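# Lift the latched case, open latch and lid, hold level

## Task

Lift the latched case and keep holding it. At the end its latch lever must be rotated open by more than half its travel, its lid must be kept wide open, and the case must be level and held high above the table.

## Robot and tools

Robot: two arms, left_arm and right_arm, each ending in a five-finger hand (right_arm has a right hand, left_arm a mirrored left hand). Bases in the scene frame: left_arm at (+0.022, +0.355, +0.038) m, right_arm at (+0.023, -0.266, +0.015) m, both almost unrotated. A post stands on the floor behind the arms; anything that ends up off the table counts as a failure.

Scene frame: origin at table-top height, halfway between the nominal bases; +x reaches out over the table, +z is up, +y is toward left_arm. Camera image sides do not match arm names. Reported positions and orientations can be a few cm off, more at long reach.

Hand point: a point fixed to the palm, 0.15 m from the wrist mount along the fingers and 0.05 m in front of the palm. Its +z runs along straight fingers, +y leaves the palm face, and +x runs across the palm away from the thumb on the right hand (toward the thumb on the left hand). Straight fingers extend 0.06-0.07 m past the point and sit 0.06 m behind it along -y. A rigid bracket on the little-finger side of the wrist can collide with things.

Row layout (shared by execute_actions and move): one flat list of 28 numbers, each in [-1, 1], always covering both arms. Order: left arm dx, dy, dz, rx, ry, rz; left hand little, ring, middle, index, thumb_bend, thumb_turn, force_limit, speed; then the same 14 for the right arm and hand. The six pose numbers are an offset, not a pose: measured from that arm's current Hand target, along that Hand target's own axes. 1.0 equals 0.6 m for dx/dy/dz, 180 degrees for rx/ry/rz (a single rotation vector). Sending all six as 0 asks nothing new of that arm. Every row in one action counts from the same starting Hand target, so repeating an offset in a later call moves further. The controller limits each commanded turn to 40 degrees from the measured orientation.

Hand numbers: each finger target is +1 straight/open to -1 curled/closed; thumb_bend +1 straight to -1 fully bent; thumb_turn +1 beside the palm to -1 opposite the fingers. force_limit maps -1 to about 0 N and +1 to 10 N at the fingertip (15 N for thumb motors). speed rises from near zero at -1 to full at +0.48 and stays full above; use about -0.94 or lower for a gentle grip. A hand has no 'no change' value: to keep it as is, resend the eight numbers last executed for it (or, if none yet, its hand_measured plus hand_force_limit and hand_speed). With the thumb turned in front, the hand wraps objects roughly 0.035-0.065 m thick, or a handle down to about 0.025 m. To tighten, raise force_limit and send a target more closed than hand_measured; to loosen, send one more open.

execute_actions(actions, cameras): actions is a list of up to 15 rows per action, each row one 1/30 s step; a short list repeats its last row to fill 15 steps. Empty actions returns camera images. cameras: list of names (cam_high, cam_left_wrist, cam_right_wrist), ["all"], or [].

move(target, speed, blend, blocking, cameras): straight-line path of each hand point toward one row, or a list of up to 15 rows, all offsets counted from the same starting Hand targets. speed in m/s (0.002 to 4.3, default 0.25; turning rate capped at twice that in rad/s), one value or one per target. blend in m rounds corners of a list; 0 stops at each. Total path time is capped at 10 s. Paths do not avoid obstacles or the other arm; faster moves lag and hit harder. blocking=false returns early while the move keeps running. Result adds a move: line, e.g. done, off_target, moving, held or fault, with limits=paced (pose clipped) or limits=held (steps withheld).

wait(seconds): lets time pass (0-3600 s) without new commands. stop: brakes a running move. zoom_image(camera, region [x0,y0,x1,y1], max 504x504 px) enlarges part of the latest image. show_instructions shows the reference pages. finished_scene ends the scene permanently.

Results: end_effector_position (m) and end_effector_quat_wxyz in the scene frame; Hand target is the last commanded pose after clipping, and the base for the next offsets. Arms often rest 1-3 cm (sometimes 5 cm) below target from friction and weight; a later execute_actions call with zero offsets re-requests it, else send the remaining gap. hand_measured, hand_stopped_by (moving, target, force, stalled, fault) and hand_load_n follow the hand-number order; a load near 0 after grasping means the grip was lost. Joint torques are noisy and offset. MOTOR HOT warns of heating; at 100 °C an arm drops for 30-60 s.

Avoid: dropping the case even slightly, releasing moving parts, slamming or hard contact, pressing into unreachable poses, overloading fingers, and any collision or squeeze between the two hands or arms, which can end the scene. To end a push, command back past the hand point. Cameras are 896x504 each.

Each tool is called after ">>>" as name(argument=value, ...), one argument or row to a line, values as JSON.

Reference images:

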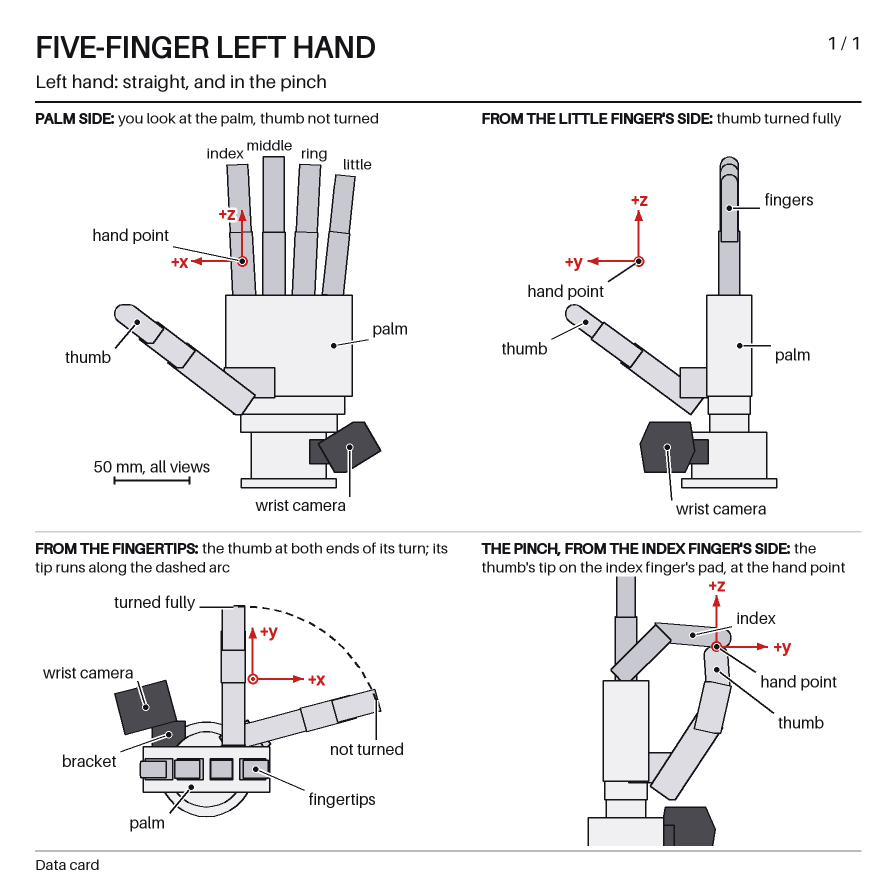

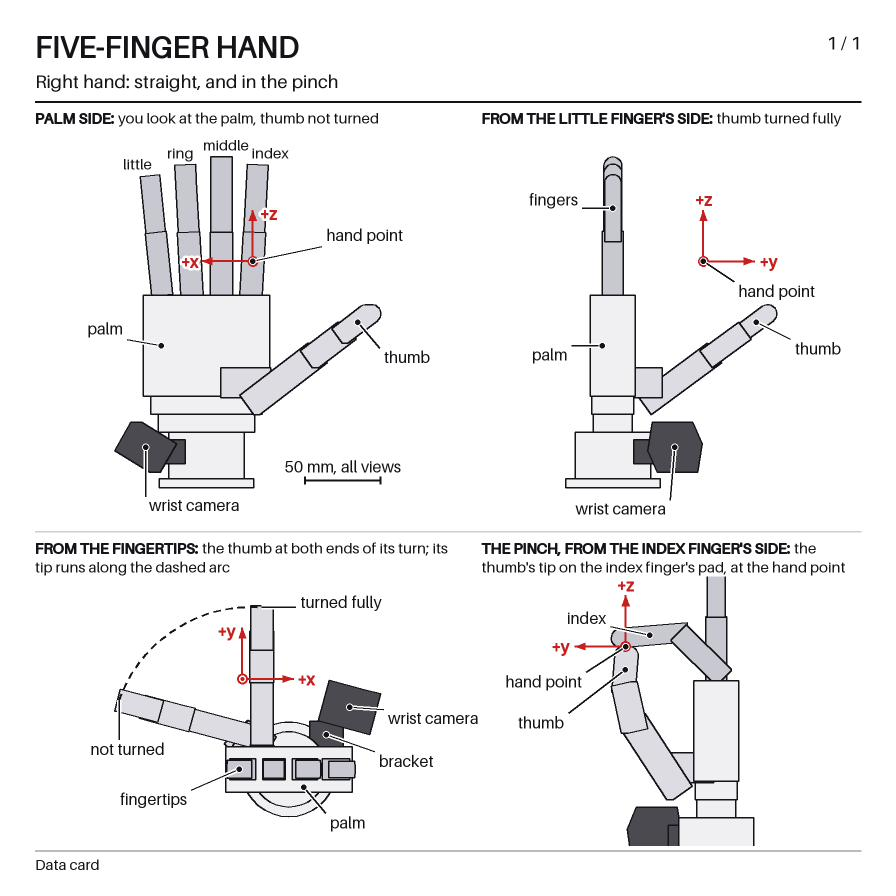

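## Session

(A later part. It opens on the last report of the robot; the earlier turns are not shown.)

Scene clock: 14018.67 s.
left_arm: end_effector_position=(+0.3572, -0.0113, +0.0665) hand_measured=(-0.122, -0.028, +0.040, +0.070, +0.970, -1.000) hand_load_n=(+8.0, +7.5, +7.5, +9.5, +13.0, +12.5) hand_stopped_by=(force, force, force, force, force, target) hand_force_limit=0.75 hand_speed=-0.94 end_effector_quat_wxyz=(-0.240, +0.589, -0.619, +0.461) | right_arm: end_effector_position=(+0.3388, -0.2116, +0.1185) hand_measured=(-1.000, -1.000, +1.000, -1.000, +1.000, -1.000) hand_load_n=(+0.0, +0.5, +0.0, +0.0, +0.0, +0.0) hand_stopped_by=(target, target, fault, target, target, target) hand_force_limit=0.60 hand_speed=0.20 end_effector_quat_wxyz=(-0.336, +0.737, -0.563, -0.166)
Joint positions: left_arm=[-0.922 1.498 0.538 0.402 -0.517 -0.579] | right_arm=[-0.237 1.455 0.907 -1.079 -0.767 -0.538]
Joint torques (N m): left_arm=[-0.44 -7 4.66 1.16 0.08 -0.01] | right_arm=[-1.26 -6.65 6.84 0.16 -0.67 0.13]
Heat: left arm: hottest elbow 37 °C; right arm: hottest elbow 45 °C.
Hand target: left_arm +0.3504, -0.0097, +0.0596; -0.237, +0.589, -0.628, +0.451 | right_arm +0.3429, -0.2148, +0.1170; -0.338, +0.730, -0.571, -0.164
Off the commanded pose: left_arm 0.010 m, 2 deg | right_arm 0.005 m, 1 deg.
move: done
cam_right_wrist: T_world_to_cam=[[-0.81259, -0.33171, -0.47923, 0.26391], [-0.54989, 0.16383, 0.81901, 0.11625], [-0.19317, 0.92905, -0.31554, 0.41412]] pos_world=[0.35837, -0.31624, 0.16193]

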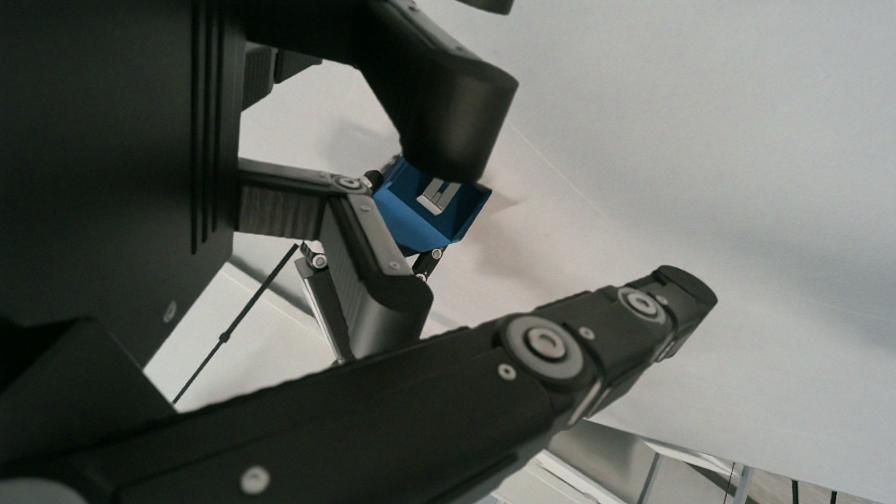

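>>> move(
  target=[0,0,0,-0.0073,-0.0196,0.0308,-0.78,-0.78,-0.68,-0.68,0.5,-1,0.75,-0.94,0,0,0,0,0,0,-1,-1,1,-1,1,-1,0.6,0.2],
  speed=0.03,
  cameras=["cam_right_wrist"],
)

>>> zoom_image(
  camera="cam_right_wrist",
  region=[360, 150, 520, 300],
)

Scene clock: 14084.43 s.
left_arm: end_effector_position=(+0.3539, -0.0106, +0.0659) hand_measured=(-0.122, -0.028, +0.040, +0.070, +0.970, -1.000) hand_load_n=(+8.5, +8.0, +8.0, +9.0, +13.0, +13.0) hand_stopped_by=(force, force, force, force, force, target) hand_force_limit=0.75 hand_speed=-0.94 end_effector_quat_wxyz=(-0.260, +0.592, -0.630, +0.430) | right_arm: end_effector_position=(+0.3388, -0.2116, +0.1186) hand_measured=(-1.000, -1.000, +1.000, -1.000, +1.000, -1.000) hand_load_n=(+0.0, +0.0, +0.0, +0.0, -0.5, +0.0) hand_stopped_by=(target, target, fault, target, target, target) hand_force_limit=0.60 hand_speed=0.20 end_effector_quat_wxyz=(-0.336, +0.736, -0.563, -0.167)
Joint positions: left_arm=[-0.949 1.485 0.577 0.278 -0.572 -0.585] | right_arm=[-0.237 1.455 0.907 -1.079 -0.767 -0.537]
Joint torques (N m): left_arm=[-0.5 -6.65 5.98 0.77 -0.32 0.53] | right_arm=[-1.44 -6.59 6.82 0.17 -0.68 0.15]
Heat: left arm: hottest elbow 37 °C; right arm: hottest elbow 40 °C.
Hand target: left_arm +0.3504, -0.0098, +0.0598; -0.271, +0.574, -0.653, +0.413 | right_arm +0.3429, -0.2148, +0.1170; -0.338, +0.730, -0.571, -0.164
Off the commanded pose: left_arm 0.007 m, 4 deg | right_arm 0.005 m, 1 deg.
move: off_target (left_arm)
cam_right_wrist: T_world_to_cam=[[-0.81301, -0.33123, -0.47885, 0.26415], [-0.54939, 0.16401, 0.81932, 0.11608], [-0.19285, 0.92919, -0.31532, 0.41402]] pos_world=[0.35837, -0.31624, 0.16193]

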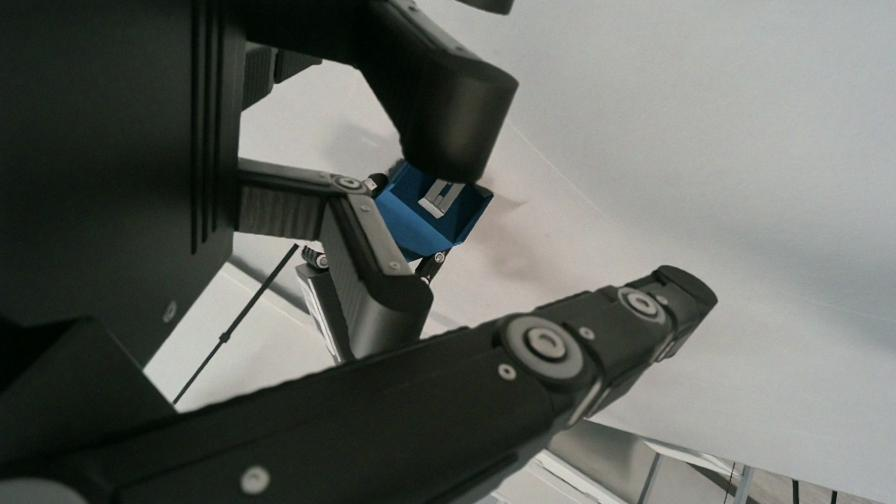

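Scaled by 3.150 from the camera's image (finer frame: 1280x720).

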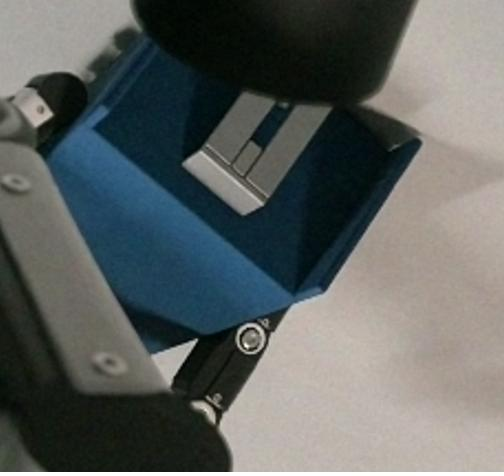

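>>> wait(
  seconds=0.1,
  cameras=["cam_high"],
)

>>> zoom_image(
  camera="cam_high",
  region=[400, 170, 500, 250],
)

Scene clock: 14099.60 s.
left_arm: end_effector_position=(+0.3539, -0.0106, +0.0659) hand_measured=(-0.122, -0.028, +0.040, +0.070, +0.970, -1.000) hand_load_n=(+8.5, +8.0, +8.0, +9.0, +12.5, +13.0) hand_stopped_by=(force, force, force, force, force, target) hand_force_limit=0.75 hand_speed=-0.94 end_effector_quat_wxyz=(-0.260, +0.592, -0.630, +0.430) | right_arm: end_effector_position=(+0.3388, -0.2116, +0.1186) hand_measured=(-1.000, -1.000, +1.000, -1.000, +1.000, -1.000) hand_load_n=(+0.0, +0.5, +0.0, +0.0, +0.0, +0.0) hand_stopped_by=(target, target, fault, target, target, target) hand_force_limit=0.60 hand_speed=0.20 end_effector_quat_wxyz=(-0.336, +0.736, -0.563, -0.167)
Joint positions: left_arm=[-0.949 1.485 0.577 0.278 -0.572 -0.585] | right_arm=[-0.237 1.455 0.907 -1.079 -0.767 -0.537]
Joint torques (N m): left_arm=[-0.44 -6.48 6.01 0.8 -0.3 0.56] | right_arm=[-1.26 -6.65 6.8 0.21 -0.68 0.16]
Heat: left arm: hottest elbow 37 °C; right arm: hottest elbow 40 °C.
Hand target: left_arm +0.3504, -0.0098, +0.0598; -0.271, +0.574, -0.653, +0.413 | right_arm +0.3429, -0.2148, +0.1170; -0.338, +0.730, -0.571, -0.164
Off the commanded pose: left_arm 0.007 m, 4 deg | right_arm 0.005 m, 1 deg.
wait: 0.10 s; at rest from the start

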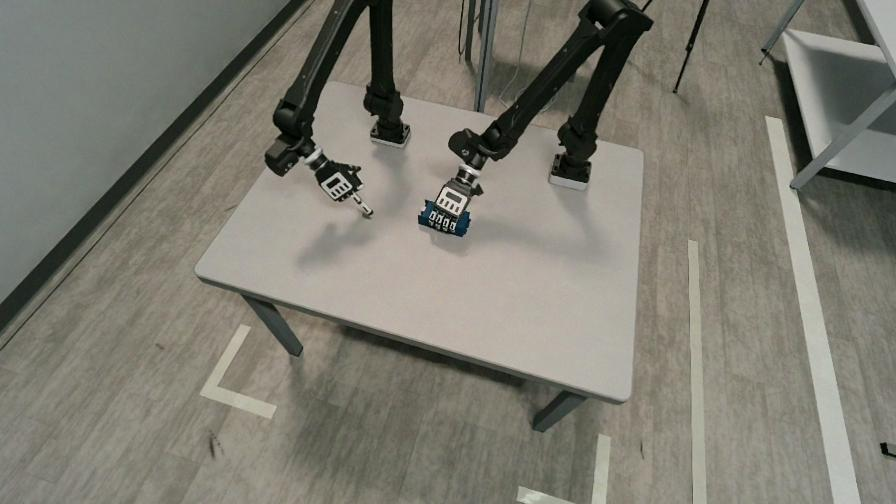

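Scaled by 5.040 from the camera's image (finer frame: 1280x720).

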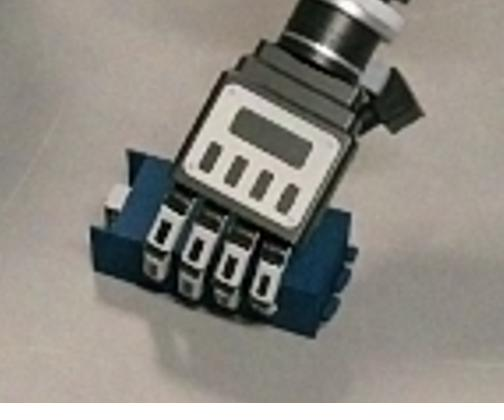

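>>> move(
  target=[0,0,0,0,0,0,-0.78,-0.78,-0.68,-0.68,0.5,-1,0.75,-0.94,-0.0147,-0.0977,-0.0243,0,0,0,-1,-1,1,-1,1,-1,0.6,0.2],
  speed=0.1,
  cameras=["cam_right_wrist"],
)

Scene clock: 14109.77 s.
left_arm: end_effector_position=(+0.3539, -0.0106, +0.0659) hand_measured=(-0.122, -0.028, +0.040, +0.070, +0.970, -1.000) hand_load_n=(+8.5, +8.0, +8.0, +9.5, +12.5, +12.5) hand_stopped_by=(force, force, force, force, force, target) hand_force_limit=0.75 hand_speed=-0.94 end_effector_quat_wxyz=(-0.260, +0.592, -0.630, +0.430) | right_arm: end_effector_position=(+0.3833, -0.2138, +0.1435) hand_measured=(-1.000, -1.000, +1.000, -1.000, +1.000, -1.000) hand_load_n=(+0.0, +0.0, +0.0, +0.0, +0.0, -0.5) hand_stopped_by=(target, target, fault, target, target, target) hand_force_limit=0.60 hand_speed=0.20 end_effector_quat_wxyz=(-0.338, +0.730, -0.571, -0.164)
Joint positions: left_arm=[-0.949 1.485 0.577 0.278 -0.572 -0.585] | right_arm=[-0.22 1.516 1.049 -1.123 -0.769 -0.483]
Joint torques (N m): left_arm=[-0.79 -6.83 6.08 0.79 -0.31 0.57] | right_arm=[0.5 -7.59 9.88 -0.65 -0.65 0.16]
Heat: left arm: hottest elbow 37 °C; right arm: hottest elbow 40 °C.
Hand target: left_arm +0.3504, -0.0098, +0.0598; -0.271, +0.574, -0.653, +0.413 | right_arm +0.3935, -0.2114, +0.1510; -0.338, +0.730, -0.571, -0.164
Off the commanded pose: left_arm 0.007 m, 4 deg | right_arm 0.013 m, 0 deg.
move: off_target (right_arm)
cam_right_wrist: T_world_to_cam=[[-0.82074, -0.31312, -0.47785, 0.31813], [-0.54443, 0.17516, 0.82032, 0.12078], [-0.17316, 0.93342, -0.31423, 0.42576]] pos_world=[0.40058, -0.31896, 0.18673]

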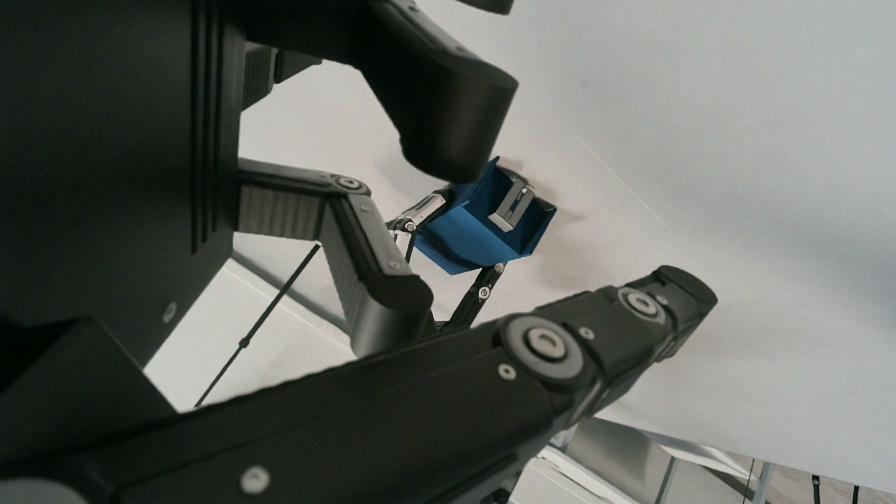

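>>> zoom_image(
  camera="cam_right_wrist",
  region=[390, 140, 590, 320],
)

Scaled by 2.520 from the camera's image (finer frame: 1280x720).

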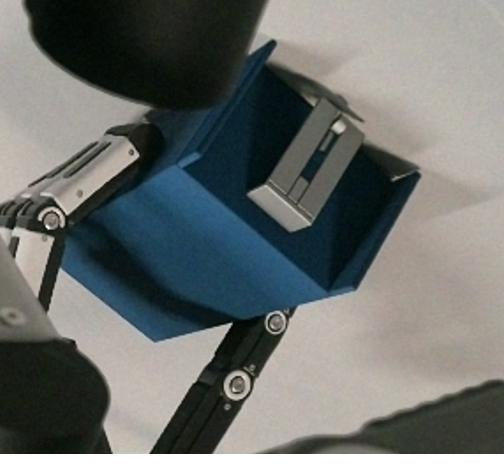

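>>> move(
  target=[0.0063,0.0133,0.0098,-0.0065,-0.0175,0.0276,-0.78,-0.78,-0.68,-0.68,0.5,-1,0.75,-0.94,0,0,0,0,0,0,-1,-1,1,-1,1,-1,0.6,0.2],
  speed=0.03,
  cameras=["cam_right_wrist"],
)

>>> zoom_image(
  camera="cam_right_wrist",
  region=[390, 140, 590, 320],
)

Scene clock: 14130.47 s.
left_arm: end_effector_position=(+0.3533, -0.0139, +0.0659) hand_measured=(-0.122, -0.028, +0.040, +0.070, +0.970, -1.000) hand_load_n=(+9.0, +8.0, +8.0, +8.5, +12.5, +12.0) hand_stopped_by=(force, force, force, force, force, target) hand_force_limit=0.75 hand_speed=-0.94 end_effector_quat_wxyz=(+0.292, -0.575, +0.649, -0.402) | right_arm: end_effector_position=(+0.3833, -0.2138, +0.1435) hand_measured=(-1.000, -1.000, +1.000, -1.000, +1.000, -1.000) hand_load_n=(+0.0, +0.0, +0.0, +0.0, +0.0, +0.0) hand_stopped_by=(target, target, fault, target, target, target) hand_force_limit=0.60 hand_speed=0.20 end_effector_quat_wxyz=(-0.338, +0.730, -0.571, -0.164)
Joint positions: left_arm=[-0.982 1.495 0.626 0.189 -0.637 -0.545] | right_arm=[-0.22 1.516 1.049 -1.123 -0.769 -0.482]
Joint torques (N m): left_arm=[-0.56 -4.78 6.87 0.9 -0.23 0.48] | right_arm=[0.5 -7.53 9.85 -0.7 -0.65 0.16]
Heat: left arm: hottest elbow 37 °C; right arm: hottest elbow 42 °C.
Hand target: left_arm +0.3504, -0.0149, +0.0505; +0.300, -0.559, +0.674, -0.378 | right_arm +0.3935, -0.2114, +0.1510; -0.338, +0.730, -0.571, -0.164
Off the commanded pose: left_arm 0.016 m, 4 deg | right_arm 0.013 m, 0 deg.
move: off_target (left_arm)
cam_right_wrist: T_world_to_cam=[[-0.82099, -0.31283, -0.47762, 0.31828], [-0.54412, 0.17529, 0.82049, 0.12067], [-0.17295, 0.93349, -0.31413, 0.42568]] pos_world=[0.40058, -0.31896, 0.18673]

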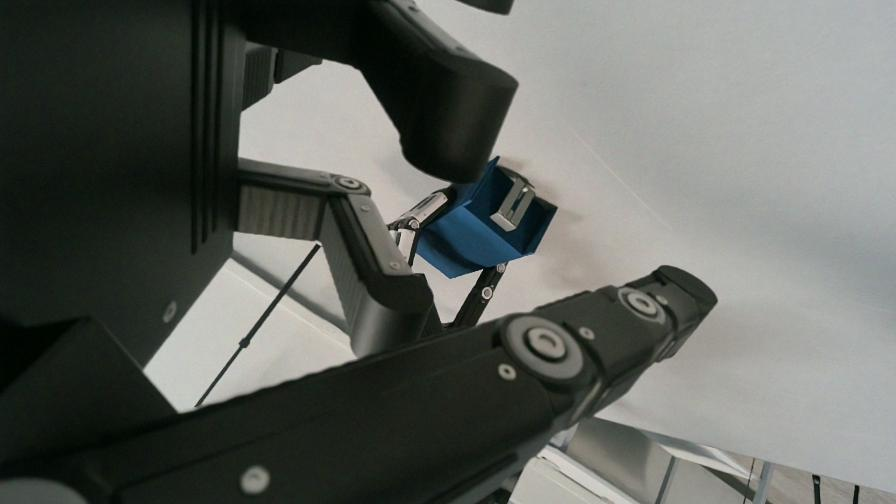

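Scaled by 2.520 from the camera's image (finer frame: 1280x720).

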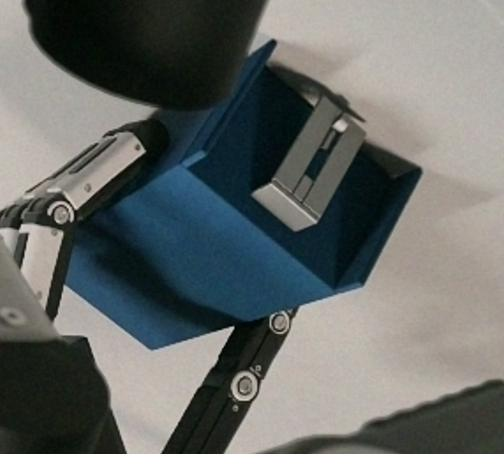

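>>> move(
  target=[-0.0042,-0.027,-0.0165,0.0043,0.0117,-0.0184,-0.78,-0.78,-0.68,-0.68,0.5,-1,0.75,-0.94,0,0,0,0,0,0,-1,-1,1,-1,1,-1,0.6,0.2],
  speed=0.03,
  cameras=[],
)

Scene clock: 14142.40 s.
left_arm: end_effector_position=(+0.3516, -0.0169, +0.0681) hand_measured=(-0.122, -0.028, +0.040, +0.070, +0.970, -1.000) hand_load_n=(+8.5, +8.0, +8.5, +9.5, +12.5, +13.0) hand_stopped_by=(force, force, force, force, force, target) hand_force_limit=0.75 hand_speed=-0.94 end_effector_quat_wxyz=(+0.278, -0.574, +0.654, -0.406) | right_arm: end_effector_position=(+0.3833, -0.2138, +0.1435) hand_measured=(-1.000, -1.000, +1.000, -1.000, +1.000, -1.000) hand_load_n=(+0.0, +0.0, +0.0, +0.0, +0.0, +0.0) hand_stopped_by=(target, target, fault, target, target, target) hand_force_limit=0.60 hand_speed=0.20 end_effector_quat_wxyz=(-0.338, +0.730, -0.571, -0.164)
Joint positions: left_arm=[-0.973 1.486 0.626 0.185 -0.599 -0.545] | right_arm=[-0.22 1.516 1.049 -1.123 -0.769 -0.482]
Joint torques (N m): left_arm=[0.62 -8.35 5.01 1.44 -0.06 0.27] | right_arm=[0.5 -7.59 9.85 -0.64 -0.65 0.15]
Heat: left arm: hottest elbow 38 °C; right arm: hottest elbow 42 °C.
Hand target: left_arm +0.3511, -0.0121, +0.0694; +0.281, -0.569, +0.660, -0.402 | right_arm +0.3935, -0.2114, +0.1510; -0.338, +0.730, -0.571, -0.164
Off the commanded pose: left_arm 0.005 m, 1 deg | right_arm 0.013 m, 0 deg.
move: done

>>> move(
  target=[0.0015,0.0103,0.006,0,0,0,-0.78,-0.78,-0.68,-0.68,0.5,-1,0.75,-0.94,0,0,0,0,0,0,-1,-1,1,-1,1,-1,0.6,0.2],
  speed=0.02,
  cameras=[],
)

>>> move(
  target=[0,0,0,0,0,0,0.05,0.12,0.19,0.22,1,-1,0.75,-0.8,0,0,0,0,0,0,-1,-1,1,-1,1,-1,0.6,0.2],
  speed=0.02,
  cameras=["all"],
)

Scene clock: 14150.40 s.
left_arm: end_effector_position=(+0.3516, -0.0169, +0.0681) hand_measured=(-0.122, -0.028, +0.040, +0.070, +0.970, -1.000) hand_load_n=(+8.5, +8.5, +8.5, +9.5, +12.5, +13.0) hand_stopped_by=(force, force, force, force, force, target) hand_force_limit=0.75 hand_speed=-0.94 end_effector_quat_wxyz=(+0.278, -0.574, +0.654, -0.406) | right_arm: end_effector_position=(+0.3833, -0.2138, +0.1435) hand_measured=(-1.000, -1.000, +1.000, -1.000, +1.000, -1.000) hand_load_n=(+0.0, +0.0, +0.0, +0.0, -0.5, +0.0) hand_stopped_by=(target, target, fault, target, target, target) hand_force_limit=0.60 hand_speed=0.20 end_effector_quat_wxyz=(-0.338, +0.730, -0.571, -0.164)
Joint positions: left_arm=[-0.973 1.486 0.626 0.185 -0.599 -0.545] | right_arm=[-0.22 1.516 1.049 -1.123 -0.769 -0.482]
Joint torques (N m): left_arm=[0.26 -6.83 4.77 2.36 -0.17 0.21] | right_arm=[0.5 -7.41 9.88 -0.65 -0.65 0.16]
Heat: left arm: hottest elbow 37 °C; right arm: hottest elbow 43 °C.
Hand target: left_arm +0.3507, -0.0136, +0.0623; +0.281, -0.569, +0.660, -0.402 | right_arm +0.3935, -0.2114, +0.1510; -0.338, +0.730, -0.571, -0.164
Off the commanded pose: left_arm 0.007 m, 1 deg | right_arm 0.013 m, 0 deg.
move: done

Scene clock: 14151.00 s.
left_arm: end_effector_position=(+0.3506, -0.0155, +0.0662) hand_measured=(+0.050, +0.120, +0.190, +0.220, +1.000, -1.000) hand_load_n=(+0.0, +0.0, +0.0, +0.0, +0.0, +0.0) hand_stopped_by=(target, target, target, target, target, target) hand_force_limit=0.75 hand_speed=-0.80 end_effector_quat_wxyz=(+0.278, -0.572, +0.657, -0.404) | right_arm: end_effector_position=(+0.3833, -0.2138, +0.1435) hand_measured=(-1.000, -1.000, +1.000, -1.000, +1.000, -1.000) hand_load_n=(+0.0, +0.0, +0.0, +0.0, +0.0, +0.0) hand_stopped_by=(target, target, fault, target, target, target) hand_force_limit=0.60 hand_speed=0.20 end_effector_quat_wxyz=(-0.338, +0.730, -0.571, -0.164)
Joint positions: left_arm=[-0.973 1.486 0.623 0.185 -0.598 -0.539] | right_arm=[-0.22 1.516 1.049 -1.123 -0.769 -0.482]
Joint torques (N m): left_arm=[0.09 -6.18 4.97 2.26 -0.22 0.2] | right_arm=[0.44 -7.47 9.89 -0.69 -0.64 0.15]
Heat: left arm: hottest elbow 37 °C; right arm: hottest elbow 43 °C.
Hand target: left_arm +0.3507, -0.0135, +0.0622; +0.281, -0.569, +0.660, -0.402 | right_arm +0.3935, -0.2114, +0.1510; -0.338, +0.730, -0.571, -0.164
Off the commanded pose: left_arm 0.004 m, 1 deg | right_arm 0.013 m, 0 deg.
move: done
cam_left_wrist: T_world_to_cam=[[0.47323, -0.21062, 0.85539, -0.23395], [-0.69783, -0.68226, 0.21807, 0.21654], [0.53767, -0.70012, -0.46984, -0.05553]] pos_world=[0.29168, 0.05958, 0.12681]
cam_right_wrist: T_world_to_cam=[[-0.82099, -0.31283, -0.47762, 0.31828], [-0.54412, 0.17529, 0.82049, 0.12067], [-0.17295, 0.93349, -0.31413, 0.42568]] pos_world=[0.40058, -0.31896, 0.18673]

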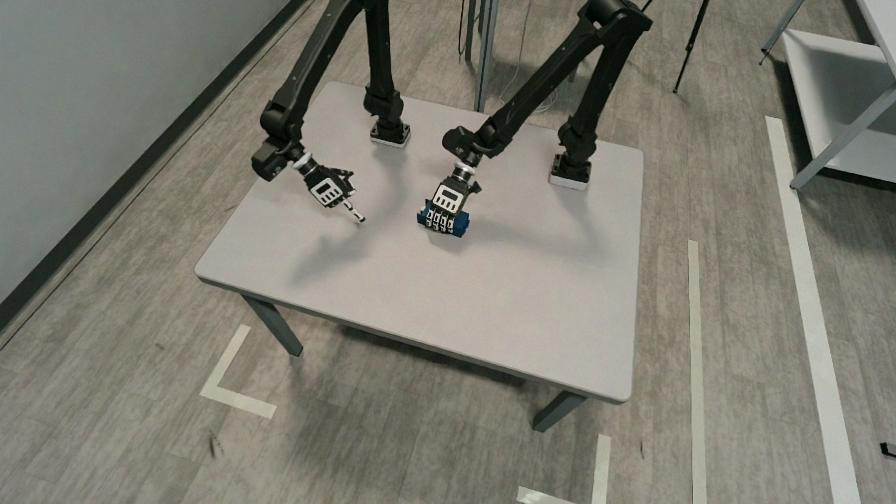

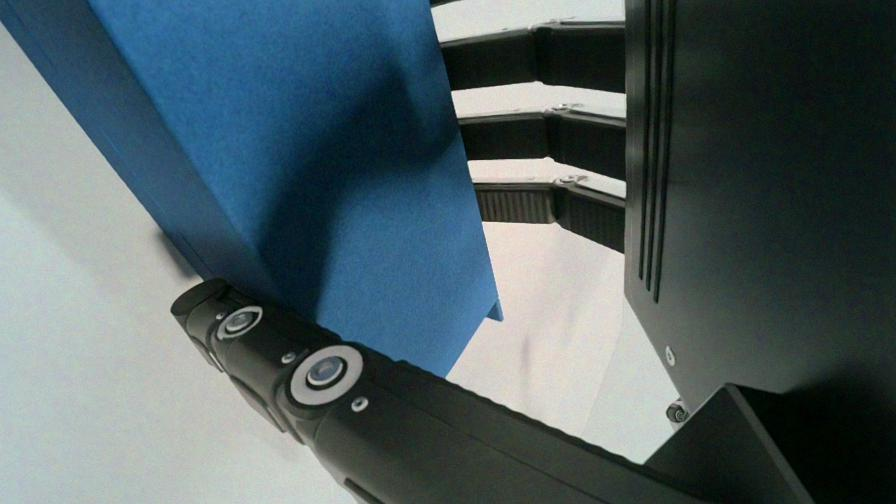

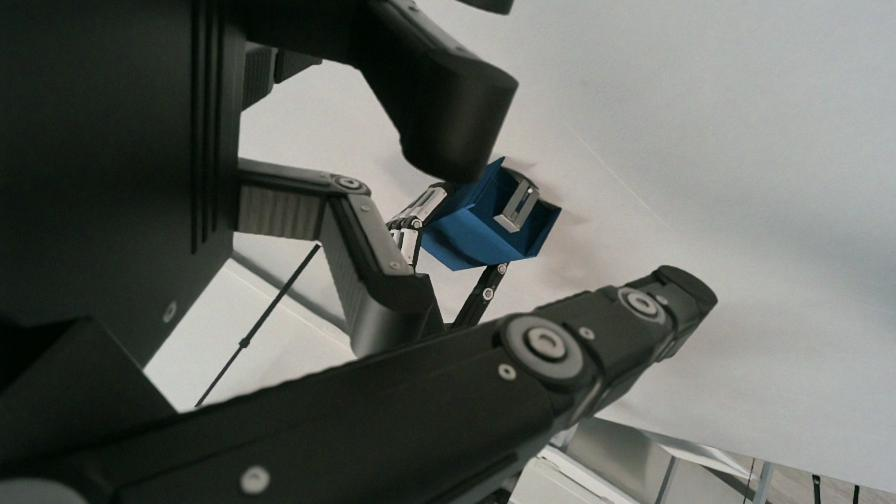

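>>> zoom_image(
  camera="cam_right_wrist",
  region=[390, 140, 590, 320],
)

Scaled by 2.520 from the camera's image (finer frame: 1280x720).

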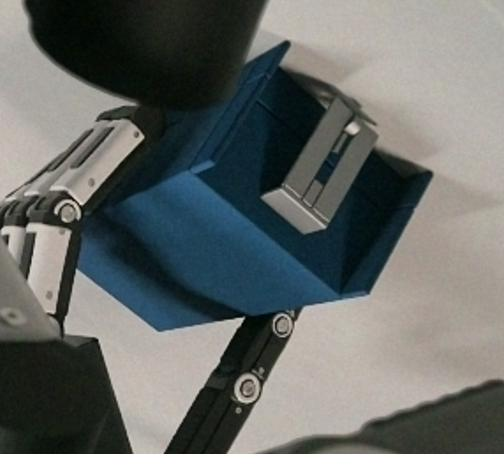

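>>> move(
  target=[0.0077,0.0197,0.0013,0,0,0,0.05,0.12,0.19,0.22,1,-1,0.75,-0.8,0,0,0,0,0,0,-1,-1,1,-1,1,-1,0.6,0.2],
  speed=0.03,
  cameras=["cam_left_wrist","cam_right_wrist"],
)

Scene clock: 14240.67 s.
left_arm: end_effector_position=(+0.3463, -0.0155, +0.0547) hand_measured=(+0.050, +0.120, +0.190, +0.220, +1.000, -1.000) hand_load_n=(+0.0, +0.0, +0.0, +0.0, +0.0, +0.0) hand_stopped_by=(target, target, target, target, target, target) hand_force_limit=0.75 hand_speed=-0.80 end_effector_quat_wxyz=(+0.282, -0.569, +0.661, -0.398) | right_arm: end_effector_position=(+0.3833, -0.2138, +0.1435) hand_measured=(-1.000, -1.000, +1.000, -1.000, +1.000, -1.000) hand_load_n=(+0.0, +0.0, +0.0, +0.5, +0.0, -0.5) hand_stopped_by=(target, target, fault, target, target, target) hand_force_limit=0.60 hand_speed=0.20 end_effector_quat_wxyz=(-0.338, +0.730, -0.571, -0.164)
Joint positions: left_arm=[-0.985 1.513 0.616 0.204 -0.611 -0.539] | right_arm=[-0.22 1.516 1.049 -1.123 -0.769 -0.482]
Joint torques (N m): left_arm=[-0.44 -7.12 4.79 2.51 -0.42 -0.04] | right_arm=[0.67 -7.59 9.88 -0.66 -0.65 0.15]
Heat: left arm: hottest elbow 37 °C; right arm: hottest elbow 44 °C.
Hand target: left_arm +0.3442, -0.0177, +0.0521; +0.281, -0.569, +0.660, -0.401 | right_arm +0.3935, -0.2114, +0.1510; -0.338, +0.730, -0.571, -0.164
Off the commanded pose: left_arm 0.004 m, 0 deg | right_arm 0.013 m, 0 deg.
move: done
cam_left_wrist: T_world_to_cam=[[0.4739, -0.22621, 0.85103, -0.2224], [-0.69932, -0.684, 0.20761, 0.21713], [0.53514, -0.69352, -0.48234, -0.05687]] pos_world=[0.28767, 0.05876, 0.11676]
cam_right_wrist: T_world_to_cam=[[-0.82099, -0.31283, -0.47762, 0.31828], [-0.54412, 0.17529, 0.82049, 0.12067], [-0.17295, 0.93349, -0.31413, 0.42568]] pos_world=[0.40058, -0.31896, 0.18673]

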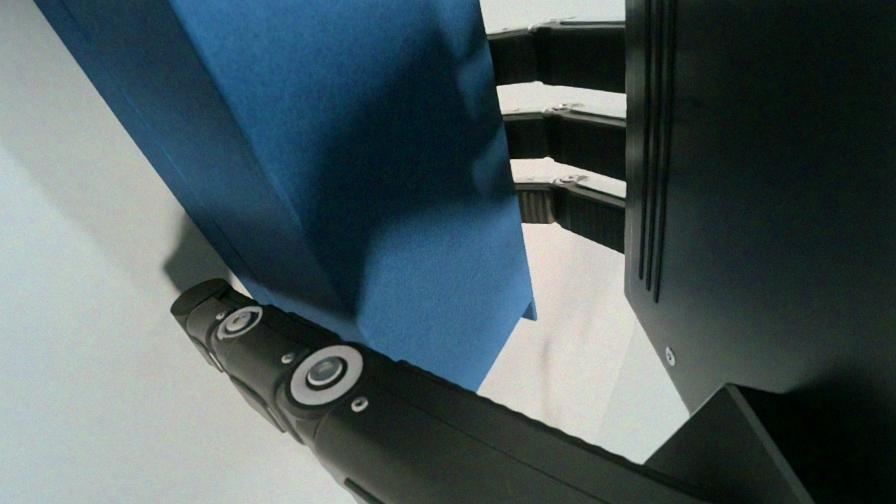

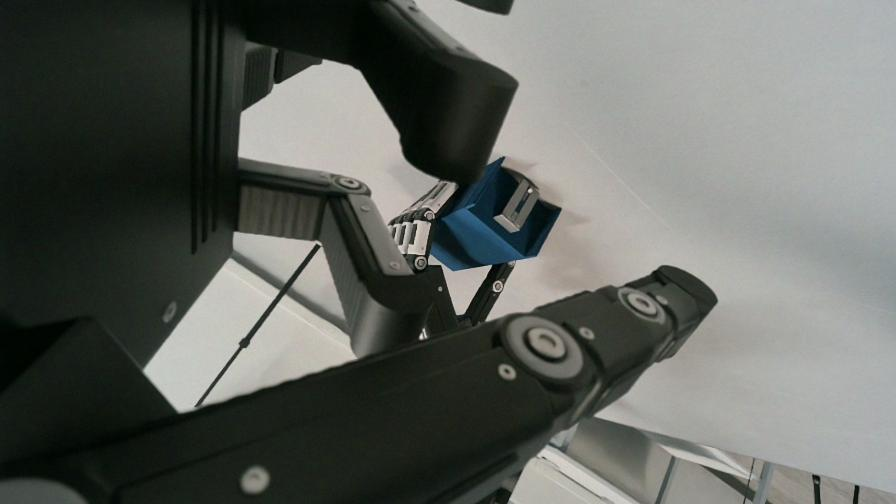

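>>> execute_actions(
  actions=[],
)

Scene clock: 14268.20 s.
left_arm: end_effector_position=(+0.3463, -0.0155, +0.0547) hand_measured=(+0.050, +0.120, +0.190, +0.220, +1.000, -1.000) hand_load_n=(+0.0, +0.0, +0.0, +0.0, +0.0, +0.0) hand_stopped_by=(target, target, target, target, target, target) hand_force_limit=0.75 hand_speed=-0.80 end_effector_quat_wxyz=(+0.282, -0.569, +0.661, -0.398) | right_arm: end_effector_position=(+0.3833, -0.2138, +0.1435) hand_measured=(-1.000, -1.000, +1.000, -1.000, +1.000, -1.000) hand_load_n=(+0.0, +0.0, +0.0, +0.0, +0.0, -0.5) hand_stopped_by=(target, target, fault, target, target, target) hand_force_limit=0.60 hand_speed=0.20 end_effector_quat_wxyz=(-0.338, +0.730, -0.571, -0.164)
Joint positions: left_arm=[-0.985 1.513 0.616 0.204 -0.611 -0.539] | right_arm=[-0.22 1.516 1.049 -1.123 -0.769 -0.482]
Joint velocities: within noise
Joint torques (N m): left_arm=[-0.5 -6.89 4.78 2.48 -0.38 -0.03] | right_arm=[0.67 -7.41 9.91 -0.66 -0.63 0.14]
Heat: left arm: hottest elbow 36 °C; right arm: hottest elbow 44 °C.
Hand target: left_arm +0.3442, -0.0177, +0.0521; +0.281, -0.569, +0.660, -0.401 | right_arm +0.3935, -0.2114, +0.1510; -0.338, +0.730, -0.571, -0.164
Off the commanded pose: left_arm 0.004 m, 0 deg | right_arm 0.013 m, 0 deg.
camera_calibration:
cam_left_wrist: T_world_to_cam=[[0.4739, -0.22621, 0.85103, -0.2224], [-0.69932, -0.684, 0.20761, 0.21713], [0.53514, -0.69352, -0.48234, -0.05687]] pos_world=[0.28767, 0.05876, 0.11676]
cam_right_wrist: T_world_to_cam=[[-0.82099, -0.31283, -0.47762, 0.31828], [-0.54412, 0.17529, 0.82049, 0.12067], [-0.17295, 0.93349, -0.31413, 0.42568]] pos_world=[0.40058, -0.31896, 0.18673]

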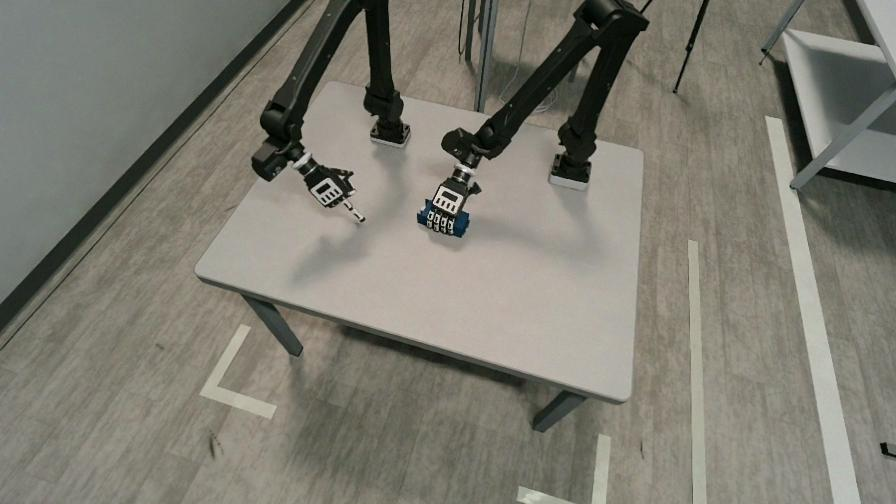

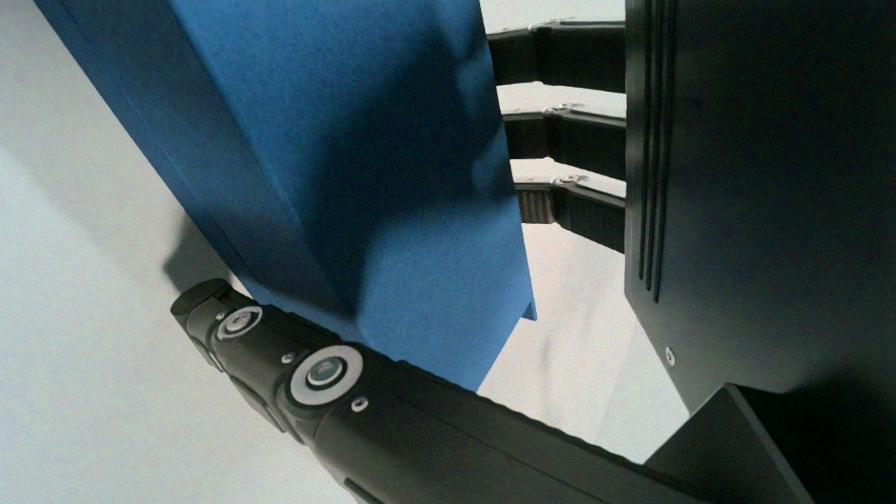

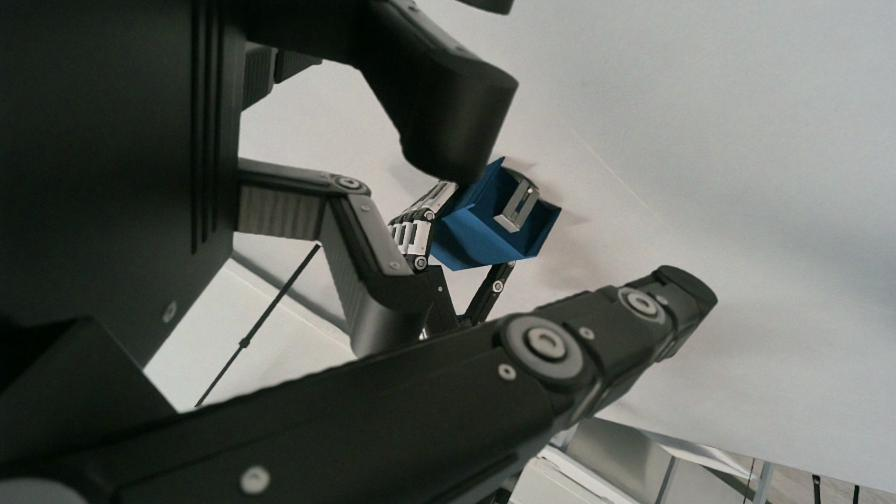

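>>> zoom_image(
  camera="cam_right_wrist",
  region=[420, 140, 600, 280],
)

Scaled by 2.800 from the camera's image (finer frame: 1280x720).

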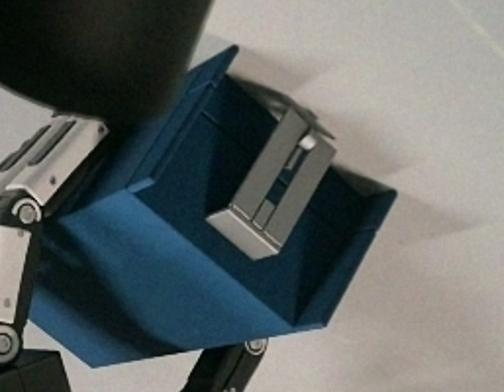

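>>> move(
  target=[0,0,0,0,0,0,0.05,0.12,0.19,0.22,1,-1,0.75,-0.8,-0.0323,0.0865,0.184,0.0244,-0.0499,0,-1,-1,1,-1,1,-1,0.6,0.2],
  speed=0.1,
  cameras=["cam_right_wrist"],
)

Scene clock: 14336.33 s.
left_arm: end_effector_position=(+0.3463, -0.0155, +0.0547) hand_measured=(+0.050, +0.120, +0.190, +0.220, +1.000, -1.000) hand_load_n=(+0.0, +0.0, +0.5, +0.0, +0.0, +0.0) hand_stopped_by=(target, target, target, target, target, target) hand_force_limit=0.75 hand_speed=-0.80 end_effector_quat_wxyz=(+0.282, -0.569, +0.661, -0.398) | right_arm: end_effector_position=(+0.3535, -0.1321, +0.0693) hand_measured=(-1.000, -1.000, +1.000, -1.000, +1.000, -1.000) hand_load_n=(+0.0, +0.0, +0.5, +0.0, +0.0, +0.0) hand_stopped_by=(target, target, fault, target, target, target) hand_force_limit=0.60 hand_speed=0.20 end_effector_quat_wxyz=(-0.409, +0.702, -0.549, -0.197)
Joint positions: left_arm=[-0.985 1.513 0.616 0.204 -0.611 -0.539] | right_arm=[-0.08 1.551 0.765 -0.618 -0.932 -0.253]
Joint torques (N m): left_arm=[-0.38 -6.83 4.71 2.55 -0.4 -0.03] | right_arm=[0.38 -6.77 5.85 0.58 -0.76 0.17]
Heat: left arm: hottest elbow 36 °C; right arm: hottest elbow 44 °C.
Hand target: left_arm +0.3442, -0.0177, +0.0521; +0.281, -0.569, +0.660, -0.401 | right_arm +0.3551, -0.1285, +0.0680; -0.410, +0.701, -0.548, -0.198
Off the commanded pose: left_arm 0.004 m, 0 deg | right_arm 0.004 m, 0 deg.
move: done
cam_right_wrist: T_world_to_cam=[[-0.8002, -0.22633, -0.55539, 0.29344], [-0.57687, 0.0372, 0.81599, 0.14475], [-0.16402, 0.97334, -0.16034, 0.31238]] pos_world=[0.36955, -0.24302, 0.09495]

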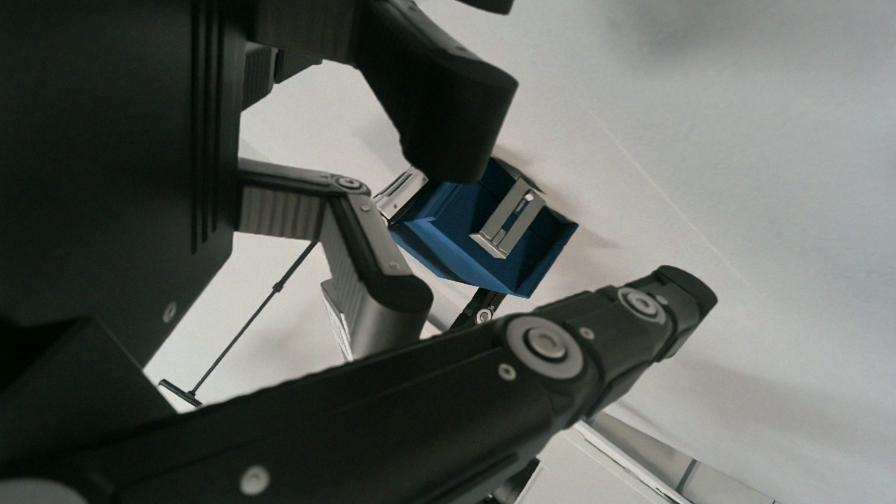

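>>> zoom_image(
  camera="cam_right_wrist",
  region=[440, 150, 600, 290],
)

>>> zoom_image(
  camera="cam_right_wrist",
  region=[470, 170, 560, 260],
)

Scaled by 3.150 from the camera's image (finer frame: 1280x720).

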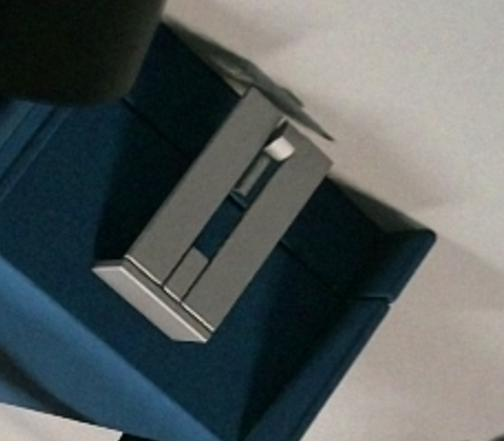

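Scaled by 5.600 from the camera's image (finer frame: 1280x720).

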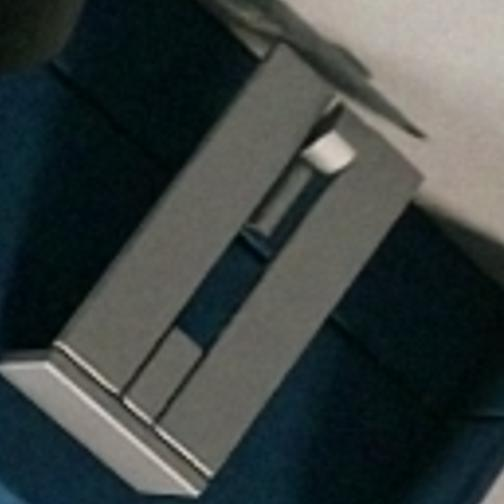

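>>> move(
  target=[0,0,0,0,0,0,-0.9,-0.9,-0.8,-0.8,0.3,-1,1.0,-0.94,0,0,0,0,0,0,-1,-1,1,-1,1,-1,0.6,0.2],
  speed=0.1,
  cameras=["cam_left_wrist","cam_right_wrist"],
)

Scene clock: 14426.60 s.
left_arm: end_effector_position=(+0.3464, -0.0154, +0.0548) hand_measured=(-0.122, -0.012, +0.058, +0.098, +0.946, -1.000) hand_load_n=(+10.0, +7.5, +9.0, +9.0, +17.0, +7.0) hand_stopped_by=(force, force, force, force, force, target) hand_force_limit=1.00 hand_speed=-0.94 end_effector_quat_wxyz=(+0.283, -0.570, +0.661, -0.398) | right_arm: end_effector_position=(+0.3535, -0.1321, +0.0693) hand_measured=(-1.000, -1.000, +1.000, -1.000, +1.000, -1.000) hand_load_n=(+0.0, +0.0, +0.0, +0.0, +0.0, -0.5) hand_stopped_by=(target, target, fault, target, target, target) hand_force_limit=0.60 hand_speed=0.20 end_effector_quat_wxyz=(-0.409, +0.702, -0.549, -0.197)
Joint positions: left_arm=[-0.985 1.513 0.616 0.204 -0.612 -0.539] | right_arm=[-0.08 1.551 0.765 -0.618 -0.932 -0.252]
Joint torques (N m): left_arm=[-0.56 -6.53 4.78 2.56 -0.38 -0.02] | right_arm=[0.32 -6.95 5.89 0.59 -0.76 0.14]
Heat: left arm: hottest elbow 36 °C; right arm: hottest elbow 39 °C.
Hand target: left_arm +0.3443, -0.0176, +0.0521; +0.281, -0.569, +0.660, -0.401 | right_arm +0.3551, -0.1285, +0.0680; -0.410, +0.701, -0.548, -0.198
Off the commanded pose: left_arm 0.004 m, 0 deg | right_arm 0.004 m, 0 deg.
move: done
cam_left_wrist: T_world_to_cam=[[0.4738, -0.22581, 0.85119, -0.22242], [-0.69885, -0.68454, 0.2074, 0.21705], [0.53584, -0.69312, -0.48214, -0.05712]] pos_world=[0.28767, 0.05877, 0.11676]
cam_right_wrist: T_world_to_cam=[[-0.80062, -0.22587, -0.55497, 0.29359], [-0.5764, 0.03741, 0.81631, 0.14453], [-0.16362, 0.97344, -0.16014, 0.31222]] pos_world=[0.36945, -0.24302, 0.09495]

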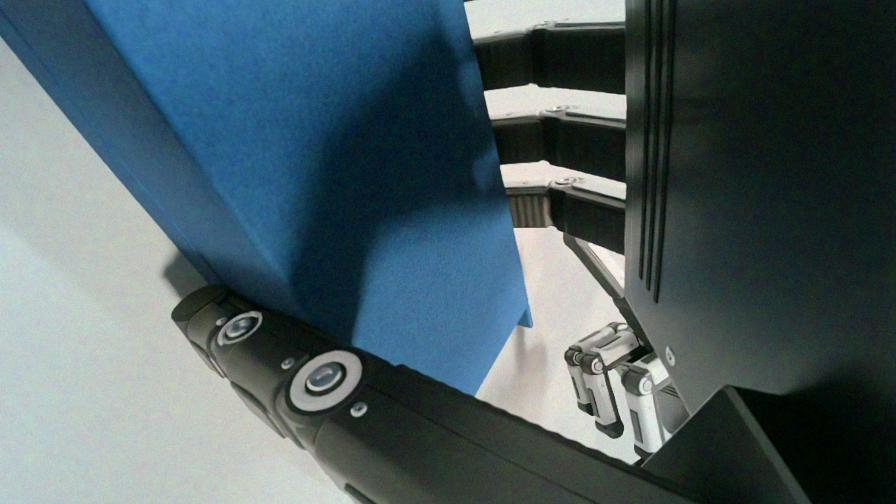

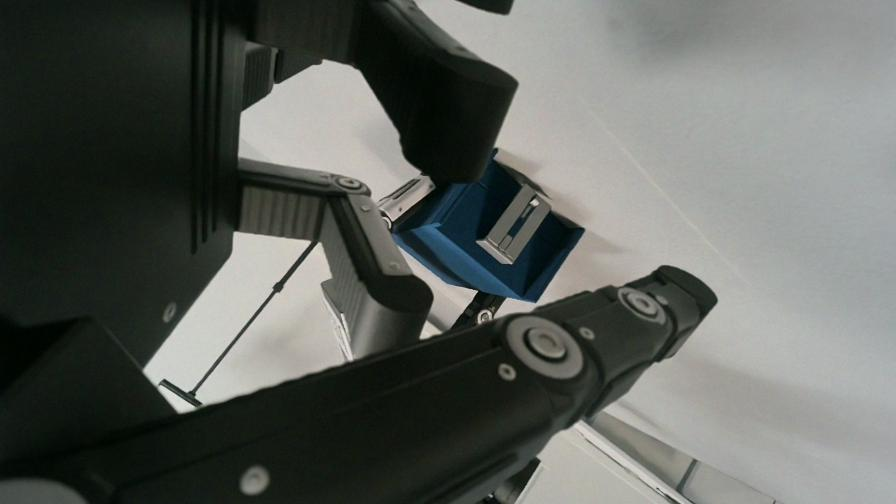

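>>> move(
  target=[
    [0,0,0,0,0,0,-0.9,-0.9,-0.8,-0.8,0.3,-1,1.0,-0.94,-0.162,0.0918,-0.0881,-0.0403,0.1007,0.1275,-1,-1,1,-1,1,-1,0.6,0.2],
    [0,0,0,0,0,0,-0.9,-0.9,-0.8,-0.8,0.3,-1,1.0,-0.94,-0.162,0.0918,-0.0881,-0.0403,0.1007,0.1275,-1,-1,1,1,1,-1,0.6,0.2],
  ],
  speed=0.1,
  cameras=["cam_high","cam_right_wrist"],
)

Scene clock: 14489.30 s.
left_arm: end_effector_position=(+0.3464, -0.0154, +0.0548) hand_measured=(-0.122, -0.012, +0.058, +0.098, +0.946, -1.000) hand_load_n=(+10.0, +7.5, +9.0, +9.0, +17.0, +6.5) hand_stopped_by=(force, force, force, force, force, target) hand_force_limit=1.00 hand_speed=-0.94 end_effector_quat_wxyz=(+0.283, -0.570, +0.661, -0.398) | right_arm: end_effector_position=(+0.2637, -0.1179, +0.1445) hand_measured=(-1.000, -1.000, +1.000, +1.000, +1.000, -1.000) hand_load_n=(+0.0, +0.0, +0.5, +0.0, +0.0, -0.5) hand_stopped_by=(target, target, fault, target, target, target) hand_force_limit=0.60 hand_speed=0.20 end_effector_quat_wxyz=(+0.228, -0.626, +0.720, +0.197)
Joint positions: left_arm=[-0.985 1.513 0.616 0.204 -0.612 -0.539] | right_arm=[0.031 1.14 0.711 -1.03 -0.603 0.193]
Joint torques (N m): left_arm=[-0.62 -6.89 4.79 2.54 -0.36 -0.03] | right_arm=[0.62 -3.96 8.18 -0.44 -0.41 0.14]
Heat: left arm: hottest elbow 35 °C; right arm: hottest elbow 39 °C.
Hand target: left_arm +0.3443, -0.0176, +0.0521; +0.281, -0.569, +0.660, -0.401 | right_arm +0.2635, -0.1147, +0.1500; +0.227, -0.625, +0.720, +0.197
Off the commanded pose: left_arm 0.004 m, 0 deg | right_arm 0.006 m, 0 deg.
move: done
cam_right_wrist: T_world_to_cam=[[-0.98085, -0.09106, -0.17216, 0.2747], [-0.19381, 0.36917, 0.90893, -0.04434], [-0.01921, 0.92489, -0.37975, 0.28369]] pos_world=[0.26629, -0.221, 0.19532]

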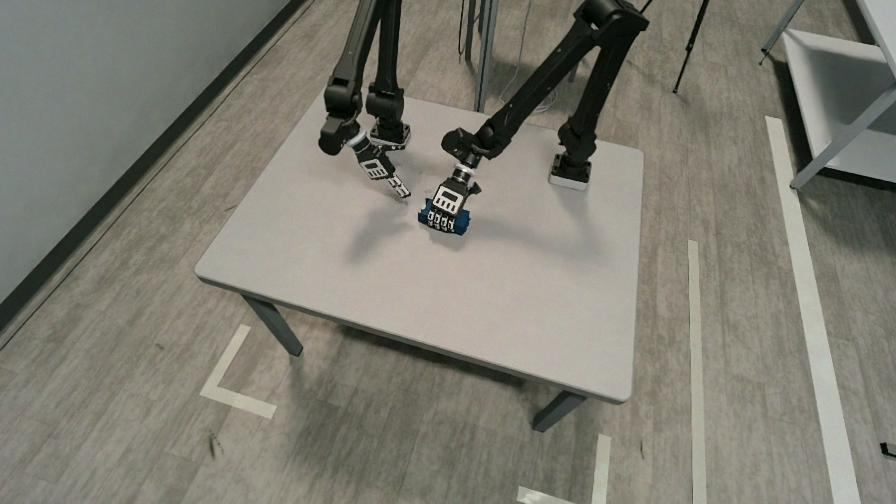

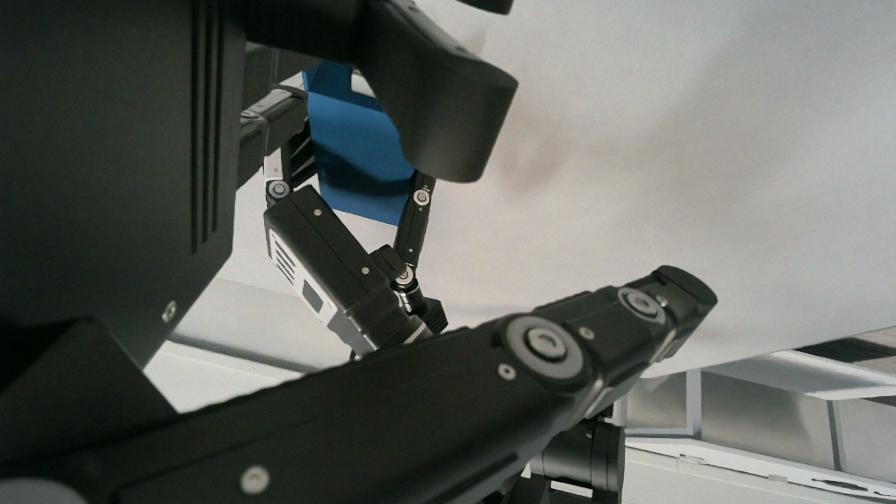

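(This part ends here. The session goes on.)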